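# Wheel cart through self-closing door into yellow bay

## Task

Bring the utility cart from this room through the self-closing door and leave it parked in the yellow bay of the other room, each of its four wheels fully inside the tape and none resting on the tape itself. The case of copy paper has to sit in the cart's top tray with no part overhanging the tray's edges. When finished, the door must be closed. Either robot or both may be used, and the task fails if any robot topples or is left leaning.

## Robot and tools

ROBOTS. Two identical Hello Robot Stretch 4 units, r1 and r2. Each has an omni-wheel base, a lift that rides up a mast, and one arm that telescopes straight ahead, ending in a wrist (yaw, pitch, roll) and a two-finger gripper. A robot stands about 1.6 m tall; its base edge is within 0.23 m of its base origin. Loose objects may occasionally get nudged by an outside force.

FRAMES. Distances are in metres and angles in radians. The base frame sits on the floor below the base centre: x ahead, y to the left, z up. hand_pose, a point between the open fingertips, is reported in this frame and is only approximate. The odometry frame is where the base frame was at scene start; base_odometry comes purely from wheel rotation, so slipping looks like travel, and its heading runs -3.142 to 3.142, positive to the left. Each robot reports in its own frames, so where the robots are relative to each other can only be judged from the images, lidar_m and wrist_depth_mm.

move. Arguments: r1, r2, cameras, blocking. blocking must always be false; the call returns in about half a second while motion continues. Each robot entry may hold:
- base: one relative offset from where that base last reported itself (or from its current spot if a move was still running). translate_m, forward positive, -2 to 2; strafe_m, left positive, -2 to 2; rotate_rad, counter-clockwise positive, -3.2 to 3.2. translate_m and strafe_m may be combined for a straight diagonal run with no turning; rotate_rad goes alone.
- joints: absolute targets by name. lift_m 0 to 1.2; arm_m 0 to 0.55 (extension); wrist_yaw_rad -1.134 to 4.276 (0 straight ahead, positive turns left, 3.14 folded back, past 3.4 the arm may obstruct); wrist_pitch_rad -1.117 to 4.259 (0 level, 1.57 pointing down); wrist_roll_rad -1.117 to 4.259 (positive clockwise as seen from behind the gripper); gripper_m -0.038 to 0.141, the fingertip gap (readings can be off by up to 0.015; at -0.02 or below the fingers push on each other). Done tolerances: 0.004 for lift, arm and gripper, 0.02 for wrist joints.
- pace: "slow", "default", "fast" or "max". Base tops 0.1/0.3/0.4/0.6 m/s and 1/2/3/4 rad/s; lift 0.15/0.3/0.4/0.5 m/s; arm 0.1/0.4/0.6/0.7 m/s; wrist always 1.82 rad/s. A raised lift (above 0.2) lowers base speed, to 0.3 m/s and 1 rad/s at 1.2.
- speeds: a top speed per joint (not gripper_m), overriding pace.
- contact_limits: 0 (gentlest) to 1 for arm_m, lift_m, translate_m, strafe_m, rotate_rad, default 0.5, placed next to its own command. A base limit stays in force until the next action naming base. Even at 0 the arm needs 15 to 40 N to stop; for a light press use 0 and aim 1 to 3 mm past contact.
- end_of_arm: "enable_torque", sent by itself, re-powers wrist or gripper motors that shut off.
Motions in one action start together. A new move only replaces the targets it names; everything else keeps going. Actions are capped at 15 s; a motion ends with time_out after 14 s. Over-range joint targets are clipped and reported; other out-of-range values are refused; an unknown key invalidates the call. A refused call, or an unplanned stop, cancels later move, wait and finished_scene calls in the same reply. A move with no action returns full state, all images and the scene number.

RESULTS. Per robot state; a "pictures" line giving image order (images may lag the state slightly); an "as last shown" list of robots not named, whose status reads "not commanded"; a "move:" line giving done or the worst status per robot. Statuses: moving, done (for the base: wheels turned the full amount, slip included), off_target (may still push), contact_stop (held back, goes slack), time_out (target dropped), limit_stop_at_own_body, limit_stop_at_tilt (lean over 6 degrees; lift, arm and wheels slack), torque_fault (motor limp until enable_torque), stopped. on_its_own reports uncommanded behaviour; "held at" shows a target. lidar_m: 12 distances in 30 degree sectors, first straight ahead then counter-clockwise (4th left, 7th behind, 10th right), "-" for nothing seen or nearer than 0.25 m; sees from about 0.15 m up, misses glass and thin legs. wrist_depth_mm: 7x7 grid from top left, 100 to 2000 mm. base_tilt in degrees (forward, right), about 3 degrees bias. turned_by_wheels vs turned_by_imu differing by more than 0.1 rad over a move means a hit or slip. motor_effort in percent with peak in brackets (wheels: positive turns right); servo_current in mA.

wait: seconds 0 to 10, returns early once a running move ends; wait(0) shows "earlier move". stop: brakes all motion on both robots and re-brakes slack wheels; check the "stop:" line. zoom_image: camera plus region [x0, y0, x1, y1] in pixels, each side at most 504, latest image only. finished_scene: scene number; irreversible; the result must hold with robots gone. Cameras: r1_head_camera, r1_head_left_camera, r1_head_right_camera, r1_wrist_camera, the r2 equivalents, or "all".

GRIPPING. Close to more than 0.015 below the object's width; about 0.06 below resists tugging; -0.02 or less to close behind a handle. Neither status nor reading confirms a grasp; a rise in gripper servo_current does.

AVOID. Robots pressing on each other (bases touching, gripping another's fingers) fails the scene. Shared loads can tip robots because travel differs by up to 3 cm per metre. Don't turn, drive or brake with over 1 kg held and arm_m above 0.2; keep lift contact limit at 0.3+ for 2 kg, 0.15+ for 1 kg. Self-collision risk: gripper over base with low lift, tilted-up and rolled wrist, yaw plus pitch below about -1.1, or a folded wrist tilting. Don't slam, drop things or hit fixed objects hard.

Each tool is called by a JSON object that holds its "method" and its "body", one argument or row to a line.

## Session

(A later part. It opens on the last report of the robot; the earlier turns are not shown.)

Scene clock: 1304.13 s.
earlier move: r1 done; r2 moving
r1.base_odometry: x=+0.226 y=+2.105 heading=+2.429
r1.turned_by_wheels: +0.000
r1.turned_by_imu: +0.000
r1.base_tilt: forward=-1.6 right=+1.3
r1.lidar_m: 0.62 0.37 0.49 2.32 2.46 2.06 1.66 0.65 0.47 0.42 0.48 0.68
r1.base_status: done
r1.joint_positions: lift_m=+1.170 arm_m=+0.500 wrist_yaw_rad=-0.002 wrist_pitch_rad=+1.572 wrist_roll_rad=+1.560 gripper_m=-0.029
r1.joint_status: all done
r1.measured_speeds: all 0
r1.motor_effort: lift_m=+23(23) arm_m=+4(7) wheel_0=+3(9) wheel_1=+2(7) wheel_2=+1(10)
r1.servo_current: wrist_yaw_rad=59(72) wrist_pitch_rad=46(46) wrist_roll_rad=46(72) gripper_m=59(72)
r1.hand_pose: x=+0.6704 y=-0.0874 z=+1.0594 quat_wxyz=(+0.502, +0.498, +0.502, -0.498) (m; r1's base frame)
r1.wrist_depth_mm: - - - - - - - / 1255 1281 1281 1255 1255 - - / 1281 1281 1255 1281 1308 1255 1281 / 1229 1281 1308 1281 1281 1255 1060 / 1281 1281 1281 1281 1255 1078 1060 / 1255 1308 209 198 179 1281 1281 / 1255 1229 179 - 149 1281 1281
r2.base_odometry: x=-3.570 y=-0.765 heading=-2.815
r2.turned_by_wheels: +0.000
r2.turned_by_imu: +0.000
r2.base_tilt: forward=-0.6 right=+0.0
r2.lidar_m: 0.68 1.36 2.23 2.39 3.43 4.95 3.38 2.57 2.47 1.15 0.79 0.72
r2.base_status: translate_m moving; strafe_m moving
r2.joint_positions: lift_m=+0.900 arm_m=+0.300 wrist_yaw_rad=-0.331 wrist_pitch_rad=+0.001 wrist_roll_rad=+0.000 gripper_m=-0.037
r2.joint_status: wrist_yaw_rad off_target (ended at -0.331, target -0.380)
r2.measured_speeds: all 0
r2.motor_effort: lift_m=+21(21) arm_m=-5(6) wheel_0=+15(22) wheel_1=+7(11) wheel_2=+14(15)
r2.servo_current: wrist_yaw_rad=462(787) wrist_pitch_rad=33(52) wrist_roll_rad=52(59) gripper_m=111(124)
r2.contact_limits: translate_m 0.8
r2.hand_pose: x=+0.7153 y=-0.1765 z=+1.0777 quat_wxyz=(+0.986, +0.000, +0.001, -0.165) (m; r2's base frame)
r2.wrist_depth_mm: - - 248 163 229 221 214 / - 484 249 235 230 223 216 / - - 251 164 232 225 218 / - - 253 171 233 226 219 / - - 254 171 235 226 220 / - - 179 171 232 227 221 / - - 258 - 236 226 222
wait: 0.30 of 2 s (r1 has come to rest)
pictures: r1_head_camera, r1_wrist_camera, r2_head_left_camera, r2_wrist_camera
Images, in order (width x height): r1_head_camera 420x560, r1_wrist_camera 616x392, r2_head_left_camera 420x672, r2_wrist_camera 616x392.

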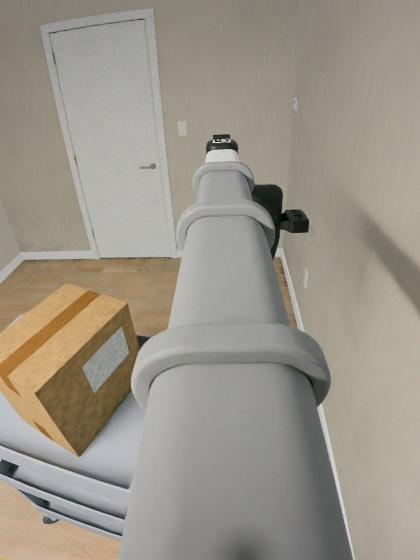

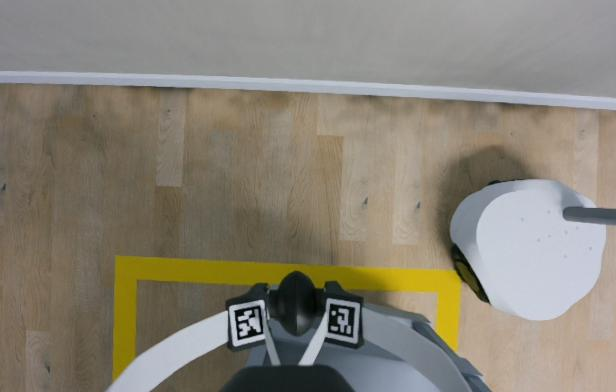

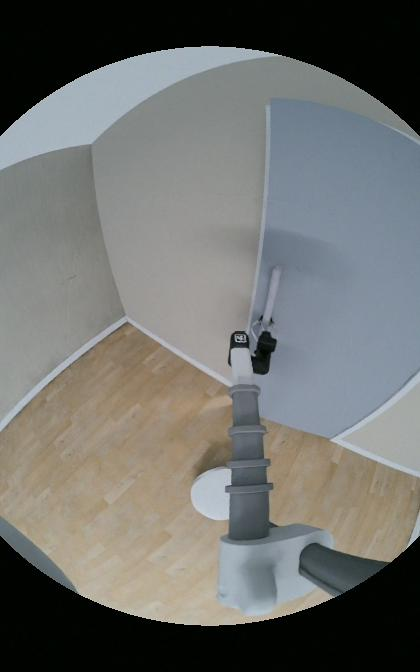

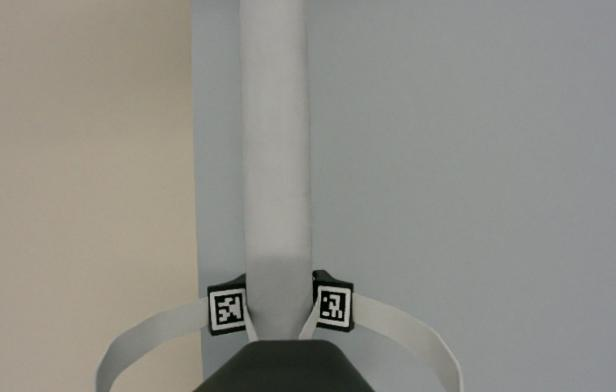

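{"method": "move", "body": {
  "blocking": false,
  "r1": {"joints":{"lift_m":0.945}},
  "r2": {"base":{"translate_m":0.07,"strafe_m":-0.015},"joints":{"wrist_yaw_rad":-0.45},"speeds":{"wrist_yaw_rad":0.11},"pace":"slow","contact_limits":{"translate_m":0.8}}
}}

{"method": "wait", "body": {
  "seconds": 1.3
}}

{"method": "wait", "body": {
  "seconds": 2,
  "cameras": ["r1_wrist_camera","r1_head_left_camera","r2_head_left_camera","r2_wrist_camera","r2_head_camera"]
}}

Scene clock: 1314.00 s.
earlier move: r2 done
move: r1 moving; r2 moving
r1.base_odometry: x=+0.226 y=+2.105 heading=+2.429
r1.turned_by_wheels: +0.000
r1.turned_by_imu: +0.000
r1.base_tilt: forward=-1.6 right=+1.2
r1.lidar_m: 0.59 0.37 0.46 2.31 2.46 2.04 1.61 0.66 0.47 0.45 0.47 0.68
r1.base_status: not commanded
r1.joint_positions: lift_m=+1.132 arm_m=+0.500 wrist_yaw_rad=-0.002 wrist_pitch_rad=+1.572 wrist_roll_rad=+1.560 gripper_m=-0.029
r1.joint_status: lift_m moving
r1.measured_speeds: translate_m=+0.000 strafe_m=+0.000 rotate_rad=+0.000 lift_m=-0.146 arm_m=+0.000 wrist_yaw_rad=+0.000 wrist_pitch_rad=+0.000 wrist_roll_rad=+0.000
r1.motor_effort: lift_m=+10(22) arm_m=+4(4) wheel_0=+3(3) wheel_1=+2(2) wheel_2=+1(1)
r1.servo_current: wrist_yaw_rad=72(72) wrist_pitch_rad=39(46) wrist_roll_rad=52(65) gripper_m=59(65)
r1.hand_pose: x=+0.6704 y=-0.0874 z=+1.0223 quat_wxyz=(+0.502, +0.498, +0.502, -0.498) (m; r1's base frame)
r1.wrist_depth_mm: - - - - - - - / 1255 1255 1229 1255 1255 - - / 1205 1229 1255 1255 1255 1255 1229 / 1229 1229 1281 1255 1229 1205 1042 / 1255 1255 1229 1255 1255 1025 1025 / 1255 1255 188 199 179 1229 1025 / 1255 1229 180 - 149 1255 1255
r2.base_odometry: x=-3.583 y=-0.766 heading=-2.812
r2.turned_by_wheels: +0.003
r2.turned_by_imu: +0.004
r2.base_tilt: forward=-0.7 right=+0.0
r2.lidar_m: 0.65 1.36 2.23 2.36 3.47 4.96 3.41 2.58 2.51 1.16 0.79 0.72
r2.base_status: translate_m moving; strafe_m moving
r2.joint_positions: lift_m=+0.900 arm_m=+0.300 wrist_yaw_rad=-0.367 wrist_pitch_rad=+0.001 wrist_roll_rad=+0.000 gripper_m=-0.037
r2.joint_status: wrist_yaw_rad moving
r2.measured_speeds: translate_m=+0.048 strafe_m=-0.011 rotate_rad=+0.002 lift_m=+0.000 arm_m=+0.000 wrist_yaw_rad=-0.109 wrist_pitch_rad=+0.000 wrist_roll_rad=+0.000
r2.motor_effort: lift_m=+21(21) arm_m=-5(6) wheel_0=+18(22) wheel_1=+12(12) wheel_2=+10(14)
r2.servo_current: wrist_yaw_rad=728(741) wrist_pitch_rad=46(46) wrist_roll_rad=39(52) gripper_m=117(124)
r2.contact_limits: translate_m 0.8
r2.hand_pose: x=+0.7088 y=-0.1851 z=+1.0777 quat_wxyz=(+0.983, +0.000, +0.001, -0.183) (m; r2's base frame)
r2.wrist_depth_mm: - 466 245 166 229 222 217 / - 473 247 234 230 224 218 / - 473 248 236 232 225 220 / - 473 249 238 232 228 222 / - 469 253 204 236 228 223 / - 163 177 167 233 228 224 / - 133 257 - 236 228 224
pictures: none

Scene clock: 1315.30 s.
earlier move: r1 moving; r2 moving
r1.base_odometry: x=+0.226 y=+2.105 heading=+2.429
r1.turned_by_wheels: +0.000
r1.turned_by_imu: +0.000
r1.base_tilt: forward=-1.6 right=+1.2
r1.lidar_m: 0.60 0.36 0.48 2.33 2.43 2.05 1.62 0.67 0.45 0.43 0.46 0.69
r1.base_status: not commanded
r1.joint_positions: lift_m=+0.945 arm_m=+0.500 wrist_yaw_rad=-0.002 wrist_pitch_rad=+1.572 wrist_roll_rad=+1.560 gripper_m=-0.029
r1.joint_status: lift_m moving
r1.measured_speeds: all 0
r1.motor_effort: lift_m=+12(22) arm_m=+4(4) wheel_0=+3(4) wheel_1=+2(2) wheel_2=+1(1)
r1.servo_current: wrist_yaw_rad=52(72) wrist_pitch_rad=46(52) wrist_roll_rad=59(72) gripper_m=65(72)
r1.hand_pose: x=+0.6704 y=-0.0874 z=+0.8353 quat_wxyz=(+0.502, +0.498, +0.502, -0.498) (m; r1's base frame)
r1.wrist_depth_mm: - - - - - - - / 1042 1042 1060 1060 1042 1042 1042 / 1060 1042 1060 1060 1025 1042 1042 / 1060 1042 1042 1042 1042 1060 842 / 1042 1025 1060 1060 1025 1025 854 / 1060 1042 184 198 172 1008 842 / 1042 1042 179 - 149 - 1060
r2.base_odometry: x=-3.641 y=-0.773 heading=-2.812
r2.turned_by_wheels: -0.001
r2.turned_by_imu: +0.002
r2.base_tilt: forward=-0.6 right=+0.1
r2.lidar_m: 0.68 1.26 2.21 2.35 3.41 5.01 3.40 2.58 2.44 1.07 0.77 0.70
r2.base_status: translate_m moving; strafe_m moving
r2.joint_positions: lift_m=+0.900 arm_m=+0.300 wrist_yaw_rad=-0.404 wrist_pitch_rad=+0.001 wrist_roll_rad=+0.000 gripper_m=-0.037
r2.joint_status: wrist_yaw_rad off_target (ended at -0.404, target -0.450)
r2.measured_speeds: all 0
r2.motor_effort: lift_m=+21(21) arm_m=-5(6) wheel_0=+13(27) wheel_1=+8(13) wheel_2=+15(15)
r2.servo_current: wrist_yaw_rad=429(748) wrist_pitch_rad=39(46) wrist_roll_rad=59(59) gripper_m=104(124)
r2.contact_limits: translate_m 0.8
r2.hand_pose: x=+0.7019 y=-0.1936 z=+1.0777 quat_wxyz=(+0.980, +0.000, +0.001, -0.200) (m; r2's base frame)
r2.wrist_depth_mm: 424 394 246 164 228 220 214 / 430 397 249 234 229 222 216 / 430 399 250 235 230 223 216 / 439 402 251 236 232 224 218 / 442 407 253 174 234 225 220 / 445 407 177 166 230 225 220 / 445 399 258 - 236 224 222
wait: 1.30 s; no rest
pictures: none

Scene clock: 1315.47 s.
earlier move: r1 moving; r2 done
r1.base_odometry: x=+0.226 y=+2.105 heading=+2.429
r1.turned_by_wheels: +0.000
r1.turned_by_imu: +0.000
r1.base_tilt: forward=-1.6 right=+1.3
r1.lidar_m: 0.64 0.36 0.48 2.30 2.44 2.05 1.68 0.62 0.47 0.43 0.49 0.69
r1.base_status: not commanded
r1.joint_positions: lift_m=+0.945 arm_m=+0.500 wrist_yaw_rad=-0.002 wrist_pitch_rad=+1.572 wrist_roll_rad=+1.560 gripper_m=-0.029
r1.joint_status: lift_m moving
r1.measured_speeds: all 0
r1.motor_effort: lift_m=+11(22) arm_m=+4(4) wheel_0=+3(4) wheel_1=+2(2) wheel_2=+1(1)
r1.servo_current: wrist_yaw_rad=46(72) wrist_pitch_rad=46(52) wrist_roll_rad=65(72) gripper_m=65(72)
r1.hand_pose: x=+0.6704 y=-0.0874 z=+0.8353 quat_wxyz=(+0.502, +0.498, +0.502, -0.498) (m; r1's base frame)
r1.wrist_depth_mm: - - - - - - - / 1060 1025 1042 1042 1042 1042 1060 / 1042 1042 1042 1042 1042 1060 1042 / 1042 1060 1078 1060 1060 1060 854 / 1042 1042 1042 1042 1078 1025 831 / 1078 1060 184 198 172 1025 842 / 1025 1060 180 - 149 - 1042
r2.base_odometry: x=-3.641 y=-0.773 heading=-2.812
r2.turned_by_wheels: +0.000
r2.turned_by_imu: +0.000
r2.base_tilt: forward=-0.6 right=+0.1
r2.lidar_m: 0.68 1.26 2.20 2.37 3.44 5.00 3.44 2.59 2.46 1.00 0.74 0.70
r2.base_status: done
r2.joint_positions: lift_m=+0.900 arm_m=+0.300 wrist_yaw_rad=-0.404 wrist_pitch_rad=+0.001 wrist_roll_rad=+0.000 gripper_m=-0.037
r2.joint_status: wrist_yaw_rad off_target (ended at -0.404, target -0.450)
r2.measured_speeds: all 0
r2.on_its_own: wrist_yaw_rad is at rest, and its servo_current (429 mA) is outside its rest range (0 to 104 mA)
r2.motor_effort: lift_m=+21(21) arm_m=-6(6) wheel_0=+12(27) wheel_1=+8(13) wheel_2=+14(15)
r2.servo_current: wrist_yaw_rad=429(748) wrist_pitch_rad=46(46) wrist_roll_rad=46(59) gripper_m=98(124)
r2.contact_limits: translate_m 0.8
r2.hand_pose: x=+0.7019 y=-0.1936 z=+1.0777 quat_wxyz=(+0.980, +0.000, +0.001, -0.200) (m; r2's base frame)
r2.wrist_depth_mm: 421 394 246 164 228 220 213 / 430 394 249 234 229 222 215 / 427 399 250 176 230 224 216 / 433 402 252 175 232 225 218 / 436 404 253 173 234 225 220 / 445 410 178 166 232 226 220 / 442 402 258 - 236 224 221
wait: 0.17 of 2 s (r2 has come to rest)
pictures: r1_head_left_camera, r1_wrist_camera, r2_head_camera, r2_head_left_camera, r2_wrist_camera
Images, in order (width x height): r1_head_left_camera 420x672, r1_wrist_camera 616x392, r2_head_camera 420x560, r2_head_left_camera 420x672, r2_wrist_camera 616x392.

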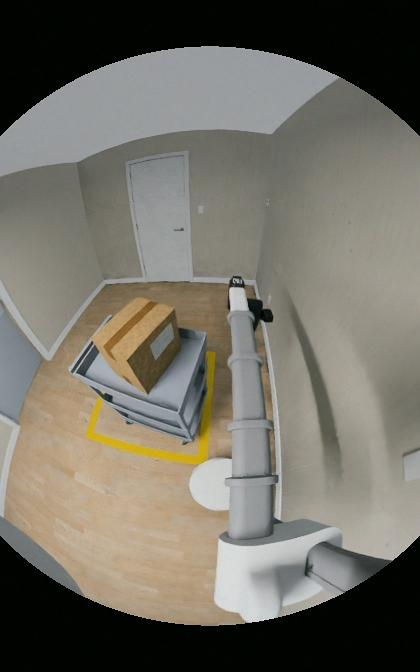

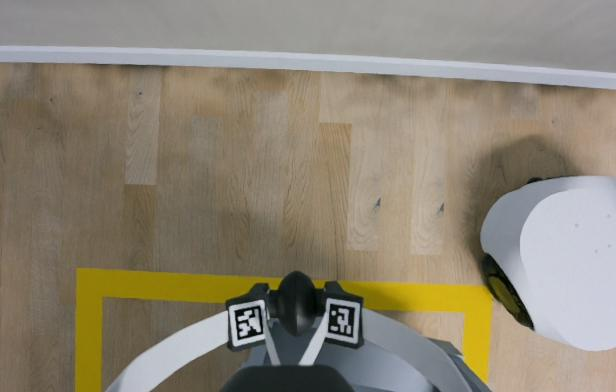

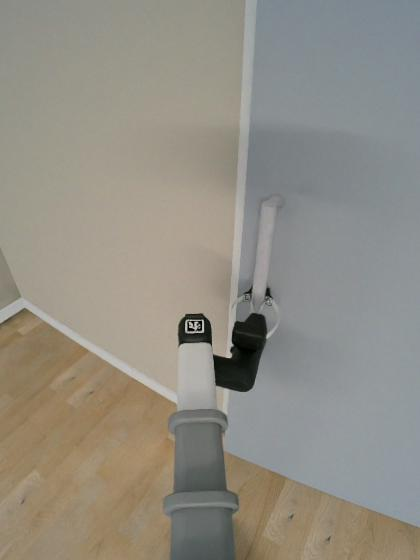

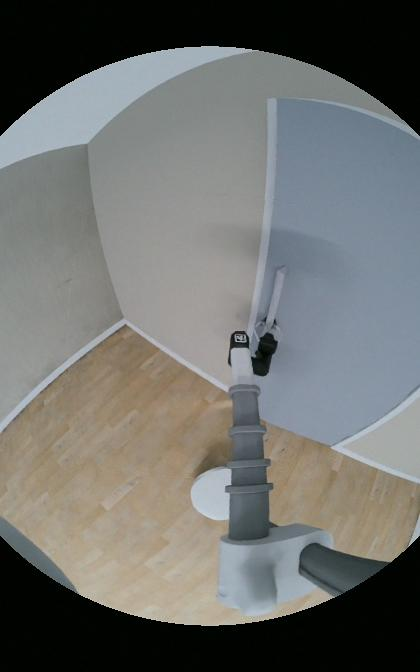

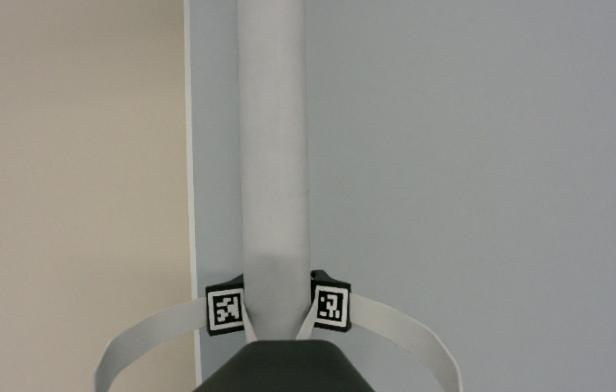

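{"method": "move", "body": {
  "blocking": false,
  "r1": {"base":{"strafe_m":0.2},"pace":"slow","contact_limits":{"strafe_m":0.6}},
  "r2": {"base":{"translate_m":0.07,"strafe_m":-0.02},"joints":{"wrist_yaw_rad":-0.52},"speeds":{"wrist_yaw_rad":0.11},"pace":"slow","contact_limits":{"translate_m":0.8}}
}}

{"method": "wait", "body": {
  "seconds": 1.5,
  "cameras": ["r2_head_left_camera","r2_wrist_camera","r2_head_camera"]
}}

{"method": "wait", "body": {
  "seconds": 2,
  "cameras": ["r1_wrist_camera","r1_head_left_camera"]
}}

Scene clock: 1321.23 s.
earlier move: r1 done
move: r1 moving; r2 moving
r1.base_odometry: x=+0.217 y=+2.094 heading=+2.429
r1.turned_by_wheels: +0.000
r1.turned_by_imu: +0.000
r1.base_tilt: forward=-1.6 right=+1.3
r1.lidar_m: 0.56 0.33 0.50 2.30 2.42 2.04 1.69 0.68 0.48 0.46 0.48 0.71
r1.base_status: strafe_m moving
r1.joint_positions: lift_m=+0.945 arm_m=+0.500 wrist_yaw_rad=-0.002 wrist_pitch_rad=+1.572 wrist_roll_rad=+1.560 gripper_m=-0.029
r1.joint_status: all done
r1.measured_speeds: translate_m=+0.000 strafe_m=+0.057 rotate_rad=+0.002 lift_m=+0.000 arm_m=+0.000 wrist_yaw_rad=+0.000 wrist_pitch_rad=+0.000 wrist_roll_rad=+0.000
r1.motor_effort: lift_m=+13(13) arm_m=+4(4) wheel_0=-7(8) wheel_1=+7(7) wheel_2=+0(1)
r1.servo_current: wrist_yaw_rad=59(78) wrist_pitch_rad=39(52) wrist_roll_rad=46(72) gripper_m=65(65)
r1.contact_limits: strafe_m 0.6
r1.hand_pose: x=+0.6704 y=-0.0874 z=+0.8353 quat_wxyz=(+0.502, +0.498, +0.502, -0.498) (m; r1's base frame)
r1.wrist_depth_mm: - - - - - - - / 1060 1025 1060 1042 1042 1042 1078 / 1060 1042 1060 1042 1060 1042 1060 / 1060 1042 1060 1078 1025 1042 854 / 1060 1078 1042 1042 1060 1025 831 / 1060 1042 183 198 177 1042 842 / 1042 1060 176 - 149 - 1060
r2.base_odometry: x=-3.654 y=-0.774 heading=-2.809
r2.turned_by_wheels: +0.003
r2.turned_by_imu: +0.004
r2.base_tilt: forward=-0.6 right=+0.1
r2.lidar_m: 0.65 1.25 2.20 2.35 3.40 5.02 3.46 2.58 2.38 1.02 0.74 0.70
r2.base_status: translate_m moving; strafe_m moving
r2.joint_positions: lift_m=+0.900 arm_m=+0.300 wrist_yaw_rad=-0.437 wrist_pitch_rad=+0.001 wrist_roll_rad=+0.000 gripper_m=-0.037
r2.joint_status: wrist_yaw_rad moving
r2.measured_speeds: translate_m=+0.048 strafe_m=-0.013 rotate_rad=+0.000 lift_m=+0.000 arm_m=+0.000 wrist_yaw_rad=-0.115 wrist_pitch_rad=+0.000 wrist_roll_rad=+0.000
r2.motor_effort: lift_m=+21(21) arm_m=-6(6) wheel_0=+18(23) wheel_1=+9(11) wheel_2=+9(12)
r2.servo_current: wrist_yaw_rad=741(761) wrist_pitch_rad=39(46) wrist_roll_rad=52(52) gripper_m=98(104)
r2.contact_limits: translate_m 0.8
r2.hand_pose: x=+0.6954 y=-0.2012 z=+1.0777 quat_wxyz=(+0.976, +0.000, +0.001, -0.217) (m; r2's base frame)
r2.wrist_depth_mm: 404 379 244 166 229 221 216 / 407 379 246 233 229 222 217 / 410 382 248 235 231 224 219 / 413 387 249 236 233 226 219 / 415 389 250 204 234 226 221 / 421 392 176 168 232 228 222 / 421 158 256 - 236 226 224
pictures: none

Scene clock: 1322.70 s.
earlier move: r1 moving; r2 off_target
r1.base_odometry: x=+0.126 y=+1.989 heading=+2.429
r1.turned_by_wheels: +0.000
r1.turned_by_imu: +0.001
r1.base_tilt: forward=-1.5 right=+1.3
r1.lidar_m: 0.30 0.32 0.54 2.18 2.25 2.04 1.97 0.86 0.62 0.58 0.63 0.91
r1.base_status: strafe_m moving
r1.joint_positions: lift_m=+0.945 arm_m=+0.500 wrist_yaw_rad=-0.002 wrist_pitch_rad=+1.572 wrist_roll_rad=+1.560 gripper_m=-0.029
r1.joint_status: all done
r1.measured_speeds: translate_m=+0.000 strafe_m=+0.100 rotate_rad=-0.002 lift_m=+0.000 arm_m=+0.000 wrist_yaw_rad=+0.000 wrist_pitch_rad=+0.000 wrist_roll_rad=+0.000
r1.motor_effort: lift_m=+13(13) arm_m=+4(4) wheel_0=-5(9) wheel_1=+6(7) wheel_2=-1(1)
r1.servo_current: wrist_yaw_rad=59(78) wrist_pitch_rad=39(52) wrist_roll_rad=46(72) gripper_m=65(65)
r1.contact_limits: strafe_m 0.6
r1.hand_pose: x=+0.6704 y=-0.0874 z=+0.8353 quat_wxyz=(+0.502, +0.498, +0.502, -0.498) (m; r1's base frame)
r1.wrist_depth_mm: 1042 1042 1060 1042 1042 1078 1042 / 1042 1060 1042 1060 1042 1060 1078 / 1060 1042 1042 1060 1060 1042 1060 / 1042 1042 1042 1042 1042 1060 842 / 1042 1042 1042 - 1060 917 842 / 1060 1060 209 198 172 917 831 / 1060 1042 236 - 149 - -
r2.base_odometry: x=-3.714 y=-0.777 heading=-2.810
r2.turned_by_wheels: -0.001
r2.turned_by_imu: +0.002
r2.base_tilt: forward=-0.6 right=+0.1
r2.lidar_m: 0.66 1.15 2.19 2.32 3.43 5.08 3.44 2.60 2.22 0.98 0.72 0.70
r2.base_status: done
r2.joint_positions: lift_m=+0.900 arm_m=+0.300 wrist_yaw_rad=-0.474 wrist_pitch_rad=+0.001 wrist_roll_rad=+0.000 gripper_m=-0.037
r2.joint_status: wrist_yaw_rad off_target (ended at -0.474, target -0.520)
r2.measured_speeds: all 0
r2.motor_effort: lift_m=+21(21) arm_m=-6(6) wheel_0=+10(26) wheel_1=+6(14) wheel_2=+15(15)
r2.servo_current: wrist_yaw_rad=416(774) wrist_pitch_rad=39(46) wrist_roll_rad=46(65) gripper_m=104(104)
r2.contact_limits: translate_m 0.8
r2.hand_pose: x=+0.6878 y=-0.2094 z=+1.0777 quat_wxyz=(+0.972, +0.000, +0.001, -0.235) (m; r2's base frame)
r2.wrist_depth_mm: 322 303 247 164 227 219 213 / 325 306 247 233 229 221 213 / 327 307 250 235 229 221 215 / 327 312 252 236 231 224 217 / 332 314 251 175 233 223 219 / 336 315 177 166 231 225 218 / 336 294 258 - 234 224 220
wait: 1.47 of 1.5 s (r2 has come to rest)
pictures: r2_head_camera, r2_head_left_camera, r2_wrist_camera
Images, in order (width x height): r2_head_camera 420x560, r2_head_left_camera 420x672, r2_wrist_camera 616x392.

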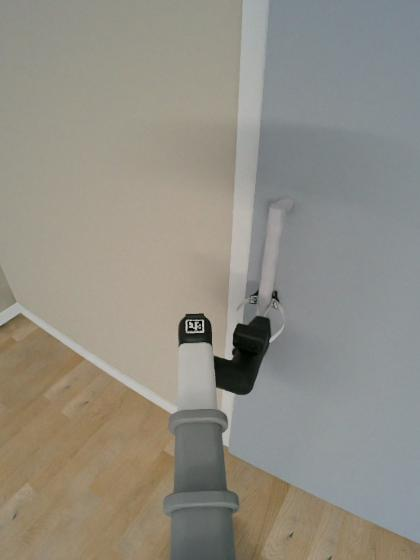

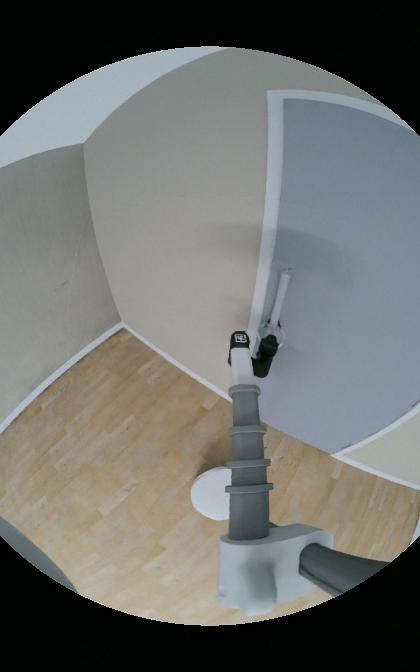

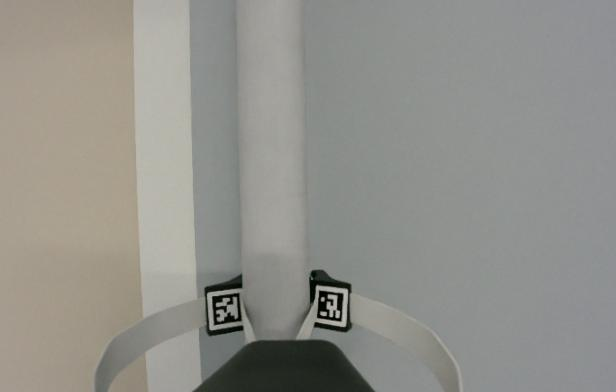

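Scene clock: 1323.87 s.
earlier move: r1 done
r1.base_odometry: x=+0.095 y=+1.954 heading=+2.429
r1.turned_by_wheels: +0.000
r1.turned_by_imu: +0.000
r1.base_tilt: forward=-1.6 right=+1.3
r1.lidar_m: 0.28 0.33 0.57 2.08 2.22 2.05 1.97 0.90 0.68 0.65 0.68 0.97
r1.base_status: done
r1.joint_positions: lift_m=+0.945 arm_m=+0.500 wrist_yaw_rad=-0.002 wrist_pitch_rad=+1.572 wrist_roll_rad=+1.560 gripper_m=-0.029
r1.joint_status: all done
r1.measured_speeds: all 0
r1.motor_effort: lift_m=+13(13) arm_m=+4(4) wheel_0=-3(9) wheel_1=+1(7) wheel_2=+0(1)
r1.servo_current: wrist_yaw_rad=46(78) wrist_pitch_rad=39(52) wrist_roll_rad=46(72) gripper_m=65(65)
r1.contact_limits: strafe_m 0.6
r1.hand_pose: x=+0.6704 y=-0.0874 z=+0.8353 quat_wxyz=(+0.502, +0.498, +0.502, -0.498) (m; r1's base frame)
r1.wrist_depth_mm: 1060 1042 1042 1025 1078 1060 1060 / 1060 1042 1042 1060 1060 1060 1060 / 1042 1060 1042 1025 1025 1060 1042 / 1042 1060 1042 1060 1060 1042 842 / 1042 1042 1042 - 1060 891 854 / 1042 266 187 198 173 - 842 / 1060 191 192 192 193 250 266
r2.base_odometry: x=-3.714 y=-0.777 heading=-2.810
r2.turned_by_wheels: +0.000
r2.turned_by_imu: +0.000
r2.base_tilt: forward=-0.6 right=+0.1
r2.lidar_m: 0.65 1.13 2.19 2.33 3.39 5.08 3.44 2.63 2.23 0.99 0.71 0.65
r2.base_status: done
r2.joint_positions: lift_m=+0.900 arm_m=+0.300 wrist_yaw_rad=-0.474 wrist_pitch_rad=+0.001 wrist_roll_rad=+0.000 gripper_m=-0.037
r2.joint_status: wrist_yaw_rad off_target (ended at -0.474, target -0.520)
r2.measured_speeds: all 0
r2.on_its_own: wrist_yaw_rad is at rest, and its servo_current (436 mA) is outside its rest range (0 to 104 mA)
r2.motor_effort: lift_m=+21(21) arm_m=-6(6) wheel_0=+10(26) wheel_1=+6(14) wheel_2=+15(15)
r2.servo_current: wrist_yaw_rad=436(774) wrist_pitch_rad=39(46) wrist_roll_rad=46(65) gripper_m=98(104)
r2.contact_limits: translate_m 0.8
r2.hand_pose: x=+0.6878 y=-0.2094 z=+1.0777 quat_wxyz=(+0.972, +0.000, +0.001, -0.235) (m; r2's base frame)
r2.wrist_depth_mm: 320 304 246 163 228 219 213 / 325 309 249 233 229 220 213 / 325 309 249 234 230 222 216 / 327 310 252 236 232 224 216 / 330 314 252 175 233 224 218 / 336 315 177 166 229 225 220 / 336 294 258 - 234 224 220
wait: 1.17 of 2 s (r1 has come to rest)
pictures: r1_head_left_camera, r1_wrist_camera
Images, in order (width x height): r1_head_left_camera 420x672, r1_wrist_camera 616x392.

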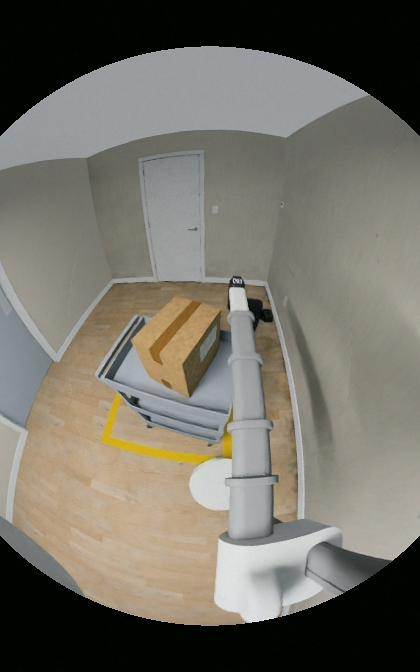

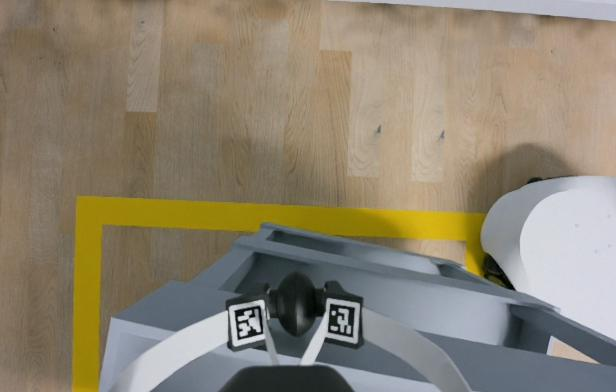

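{"method": "move", "body": {
  "blocking": false,
  "r1": {"base":{"strafe_m":0.17},"pace":"slow","contact_limits":{"strafe_m":0.6}},
  "r2": {"base":{"translate_m":0.06,"strafe_m":-0.018},"joints":{"wrist_yaw_rad":-0.58},"speeds":{"wrist_yaw_rad":0.11},"pace":"slow","contact_limits":{"translate_m":0.8}}
}}

{"method": "wait", "body": {
  "seconds": 1.5,
  "cameras": ["r2_head_left_camera","r2_wrist_camera","r2_head_camera"]
}}

{"method": "wait", "body": {
  "seconds": 2,
  "cameras": ["r1_wrist_camera","r1_head_left_camera"]
}}

Scene clock: 1331.83 s.
move: r1 moving; r2 moving
r1.base_odometry: x=+0.086 y=+1.943 heading=+2.428
r1.turned_by_wheels: -0.001
r1.turned_by_imu: -0.002
r1.base_tilt: forward=-1.6 right=+1.3
r1.lidar_m: 0.29 0.32 0.56 2.12 2.21 2.01 1.96 0.94 0.70 0.66 0.69 1.01
r1.base_status: strafe_m moving
r1.joint_positions: lift_m=+0.945 arm_m=+0.500 wrist_yaw_rad=-0.002 wrist_pitch_rad=+1.572 wrist_roll_rad=+1.560 gripper_m=-0.029
r1.joint_status: not commanded
r1.measured_speeds: translate_m=+0.001 strafe_m=+0.056 rotate_rad=-0.009 lift_m=+0.000 arm_m=+0.000 wrist_yaw_rad=+0.000 wrist_pitch_rad=+0.000 wrist_roll_rad=+0.000
r1.motor_effort: lift_m=+13(13) arm_m=+4(4) wheel_0=-14(14) wheel_1=+2(6) wheel_2=-2(2)
r1.servo_current: wrist_yaw_rad=39(65) wrist_pitch_rad=46(46) wrist_roll_rad=46(59) gripper_m=65(65)
r1.contact_limits: strafe_m 0.6
r1.hand_pose: x=+0.6704 y=-0.0874 z=+0.8353 quat_wxyz=(+0.502, +0.498, +0.502, -0.498) (m; r1's base frame)
r1.wrist_depth_mm: 1042 1060 1060 1042 1060 1060 1060 / 1042 1042 1042 1060 1078 1042 1060 / 1025 1042 1042 1078 1042 1042 1042 / 1042 1060 1060 1042 1042 1060 842 / 1042 1042 1042 - 1042 904 842 / 1060 221 186 201 173 - 842 / 1042 192 264 193 193 239 249
r2.base_odometry: x=-3.727 y=-0.778 heading=-2.807
r2.turned_by_wheels: +0.003
r2.turned_by_imu: +0.004
r2.base_tilt: forward=-0.6 right=+0.1
r2.lidar_m: 0.66 1.14 2.19 2.33 3.43 5.09 3.43 2.61 2.18 0.96 0.71 0.68
r2.base_status: translate_m moving; strafe_m moving
r2.joint_positions: lift_m=+0.900 arm_m=+0.300 wrist_yaw_rad=-0.507 wrist_pitch_rad=+0.001 wrist_roll_rad=+0.000 gripper_m=-0.037
r2.joint_status: wrist_yaw_rad moving
r2.measured_speeds: translate_m=+0.049 strafe_m=-0.013 rotate_rad=+0.003 lift_m=+0.000 arm_m=+0.000 wrist_yaw_rad=-0.128 wrist_pitch_rad=+0.000 wrist_roll_rad=+0.000
r2.motor_effort: lift_m=+20(21) arm_m=-6(6) wheel_0=+16(21) wheel_1=+9(9) wheel_2=+9(14)
r2.servo_current: wrist_yaw_rad=728(774) wrist_pitch_rad=33(46) wrist_roll_rad=39(52) gripper_m=98(104)
r2.contact_limits: translate_m 0.8
r2.hand_pose: x=+0.6806 y=-0.2165 z=+1.0777 quat_wxyz=(+0.968, +0.000, +0.001, -0.251) (m; r2's base frame)
r2.wrist_depth_mm: 304 279 244 166 229 221 215 / 307 279 246 234 229 222 216 / 309 281 248 235 230 224 216 / 314 283 250 236 231 224 218 / 317 285 251 204 234 224 220 / 319 287 176 167 232 226 221 / 320 283 255 - 236 226 222
pictures: none

Scene clock: 1333.17 s.
earlier move: r1 moving; r2 off_target
r1.base_odometry: x=+0.004 y=+1.849 heading=+2.427
r1.turned_by_wheels: -0.001
r1.turned_by_imu: -0.002
r1.base_tilt: forward=-1.6 right=+1.2
r1.lidar_m: 0.31 0.32 0.47 1.98 2.09 2.04 1.97 1.13 0.81 0.78 0.82 1.18
r1.base_status: strafe_m moving
r1.joint_positions: lift_m=+0.945 arm_m=+0.500 wrist_yaw_rad=-0.002 wrist_pitch_rad=+1.568 wrist_roll_rad=+1.560 gripper_m=-0.029
r1.joint_status: not commanded
r1.measured_speeds: translate_m=+0.000 strafe_m=+0.086 rotate_rad=-0.003 lift_m=+0.000 arm_m=+0.000 wrist_yaw_rad=+0.001 wrist_pitch_rad=-0.001 wrist_roll_rad=+0.000
r1.motor_effort: lift_m=+13(13) arm_m=+3(4) wheel_0=-15(28) wheel_1=-1(6) wheel_2=-5(14)
r1.servo_current: wrist_yaw_rad=52(78) wrist_pitch_rad=39(52) wrist_roll_rad=59(72) gripper_m=59(65)
r1.contact_limits: strafe_m 0.6
r1.hand_pose: x=+0.6714 y=-0.0874 z=+0.8353 quat_wxyz=(+0.503, +0.498, +0.502, -0.497) (m; r1's base frame)
r1.wrist_depth_mm: 1060 1042 1060 1060 1042 1042 1060 / 1060 1060 1078 1060 1042 1060 1042 / 1060 1042 1060 1060 1042 1078 1078 / 1060 1042 1060 1060 1042 1078 854 / 1060 1042 1060 - - 878 842 / 1042 250 186 198 178 230 251 / 1042 193 262 146 193 193 262
r2.base_odometry: x=-3.776 y=-0.780 heading=-2.807
r2.turned_by_wheels: +0.000
r2.turned_by_imu: +0.002
r2.base_tilt: forward=-0.6 right=+0.0
r2.lidar_m: 0.62 1.06 2.16 2.32 3.39 5.13 3.43 2.64 2.04 0.88 0.69 0.65
r2.base_status: done
r2.joint_positions: lift_m=+0.900 arm_m=+0.300 wrist_yaw_rad=-0.549 wrist_pitch_rad=+0.001 wrist_roll_rad=+0.000 gripper_m=-0.037
r2.joint_status: wrist_yaw_rad off_target (ended at -0.549, target -0.580)
r2.measured_speeds: all 0
r2.motor_effort: lift_m=+21(21) arm_m=-6(6) wheel_0=+24(25) wheel_1=+11(13) wheel_2=+5(14)
r2.servo_current: wrist_yaw_rad=221(774) wrist_pitch_rad=39(46) wrist_roll_rad=46(52) gripper_m=91(104)
r2.contact_limits: translate_m 0.8
r2.hand_pose: x=+0.6713 y=-0.2252 z=+1.0777 quat_wxyz=(+0.962, +0.000, +0.001, -0.271) (m; r2's base frame)
r2.wrist_depth_mm: 245 224 233 156 216 211 206 / 246 227 232 222 218 211 - / 248 229 235 156 220 214 209 / 249 229 236 224 222 214 211 / 252 229 236 204 223 216 212 / 254 230 170 156 221 218 213 / 256 230 242 - 224 216 214
wait: 1.33 of 1.5 s (r2 has come to rest)
pictures: r2_head_camera, r2_head_left_camera, r2_wrist_camera
Images, in order (width x height): r2_head_camera 420x560, r2_head_left_camera 420x672, r2_wrist_camera 616x392.

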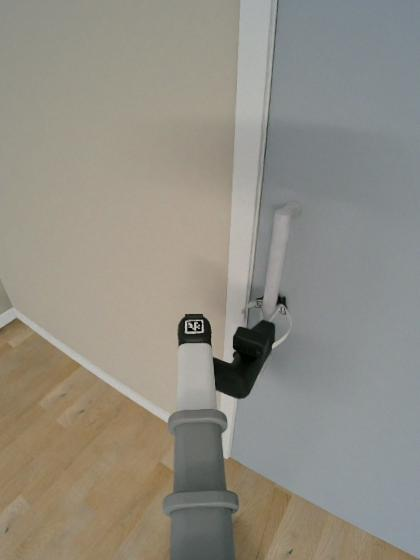

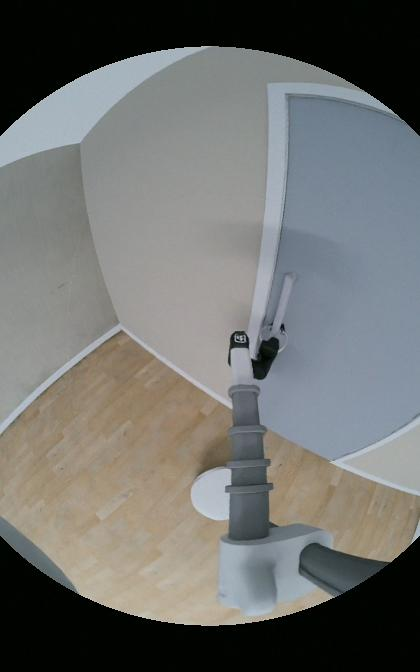

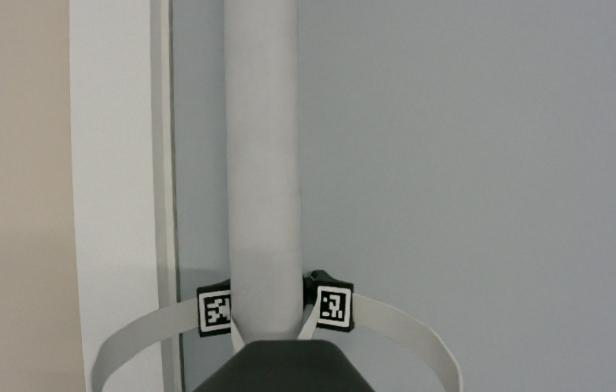

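Scene clock: 1334.17 s.
earlier move: r1 done
r1.base_odometry: x=-0.016 y=+1.825 heading=+2.429
r1.turned_by_wheels: +0.001
r1.turned_by_imu: +0.001
r1.base_tilt: forward=-1.6 right=+1.3
r1.lidar_m: 0.33 0.34 0.48 1.94 2.04 2.04 1.95 1.14 0.86 0.80 0.86 1.20
r1.base_status: done
r1.joint_positions: lift_m=+0.945 arm_m=+0.500 wrist_yaw_rad=-0.002 wrist_pitch_rad=+1.568 wrist_roll_rad=+1.560 gripper_m=-0.029
r1.joint_status: not commanded
r1.measured_speeds: all 0
r1.motor_effort: lift_m=+13(13) arm_m=+0(4) wheel_0=-9(28) wheel_1=+0(6) wheel_2=-2(14)
r1.servo_current: wrist_yaw_rad=59(78) wrist_pitch_rad=46(52) wrist_roll_rad=46(72) gripper_m=65(72)
r1.contact_limits: strafe_m 0.6
r1.hand_pose: x=+0.6714 y=-0.0874 z=+0.8353 quat_wxyz=(+0.503, +0.498, +0.502, -0.497) (m; r1's base frame)
r1.wrist_depth_mm: 1042 1060 1042 1042 1042 1042 1060 / 1042 1042 1042 1042 1042 1042 1042 / 1042 1042 1042 1042 1042 1060 1060 / 1060 1042 1078 1042 1078 1042 842 / 1060 1042 1042 - - - 842 / 1042 340 184 201 220 227 236 / 206 193 193 193 192 263 263
r2.base_odometry: x=-3.776 y=-0.780 heading=-2.807
r2.turned_by_wheels: +0.000
r2.turned_by_imu: +0.000
r2.base_tilt: forward=-0.7 right=+0.0
r2.lidar_m: 0.62 1.06 2.16 2.34 3.38 5.13 3.44 2.63 2.01 0.89 0.70 0.64
r2.base_status: done
r2.joint_positions: lift_m=+0.900 arm_m=+0.300 wrist_yaw_rad=-0.549 wrist_pitch_rad=+0.001 wrist_roll_rad=+0.000 gripper_m=-0.037
r2.joint_status: wrist_yaw_rad off_target (ended at -0.549, target -0.580)
r2.measured_speeds: all 0
r2.on_its_own: wrist_yaw_rad is at rest, and its servo_current (202 mA) is outside its rest range (0 to 104 mA)
r2.motor_effort: lift_m=+21(21) arm_m=-6(6) wheel_0=+24(25) wheel_1=+11(13) wheel_2=+4(14)
r2.servo_current: wrist_yaw_rad=202(774) wrist_pitch_rad=39(52) wrist_roll_rad=52(59) gripper_m=91(104)
r2.contact_limits: translate_m 0.8
r2.hand_pose: x=+0.6713 y=-0.2252 z=+1.0777 quat_wxyz=(+0.962, +0.000, +0.001, -0.271) (m; r2's base frame)
r2.wrist_depth_mm: 244 225 230 156 217 211 206 / 246 227 233 222 219 213 - / 247 229 234 156 220 213 209 / 249 229 235 225 222 214 210 / 252 230 236 205 222 216 211 / 253 231 171 156 220 217 212 / 256 230 242 - 224 216 213
wait: 1.00 of 2 s (r1 has come to rest)
pictures: r1_head_left_camera, r1_wrist_camera
Images, in order (width x height): r1_head_left_camera 420x672, r1_wrist_camera 616x392.

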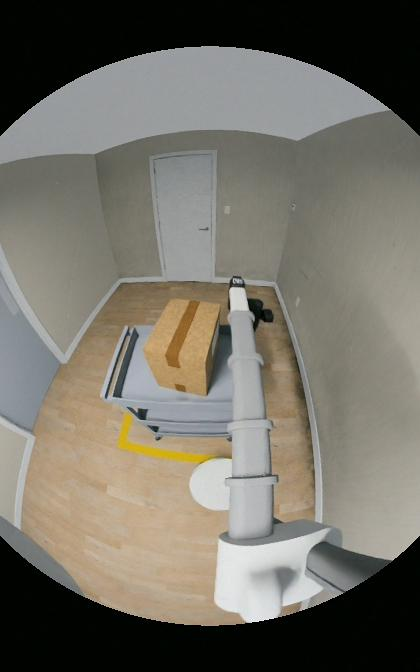

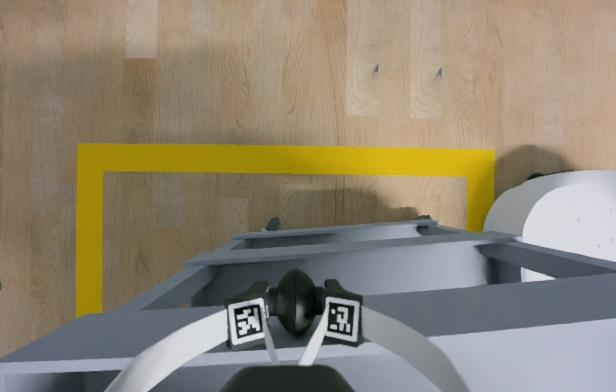

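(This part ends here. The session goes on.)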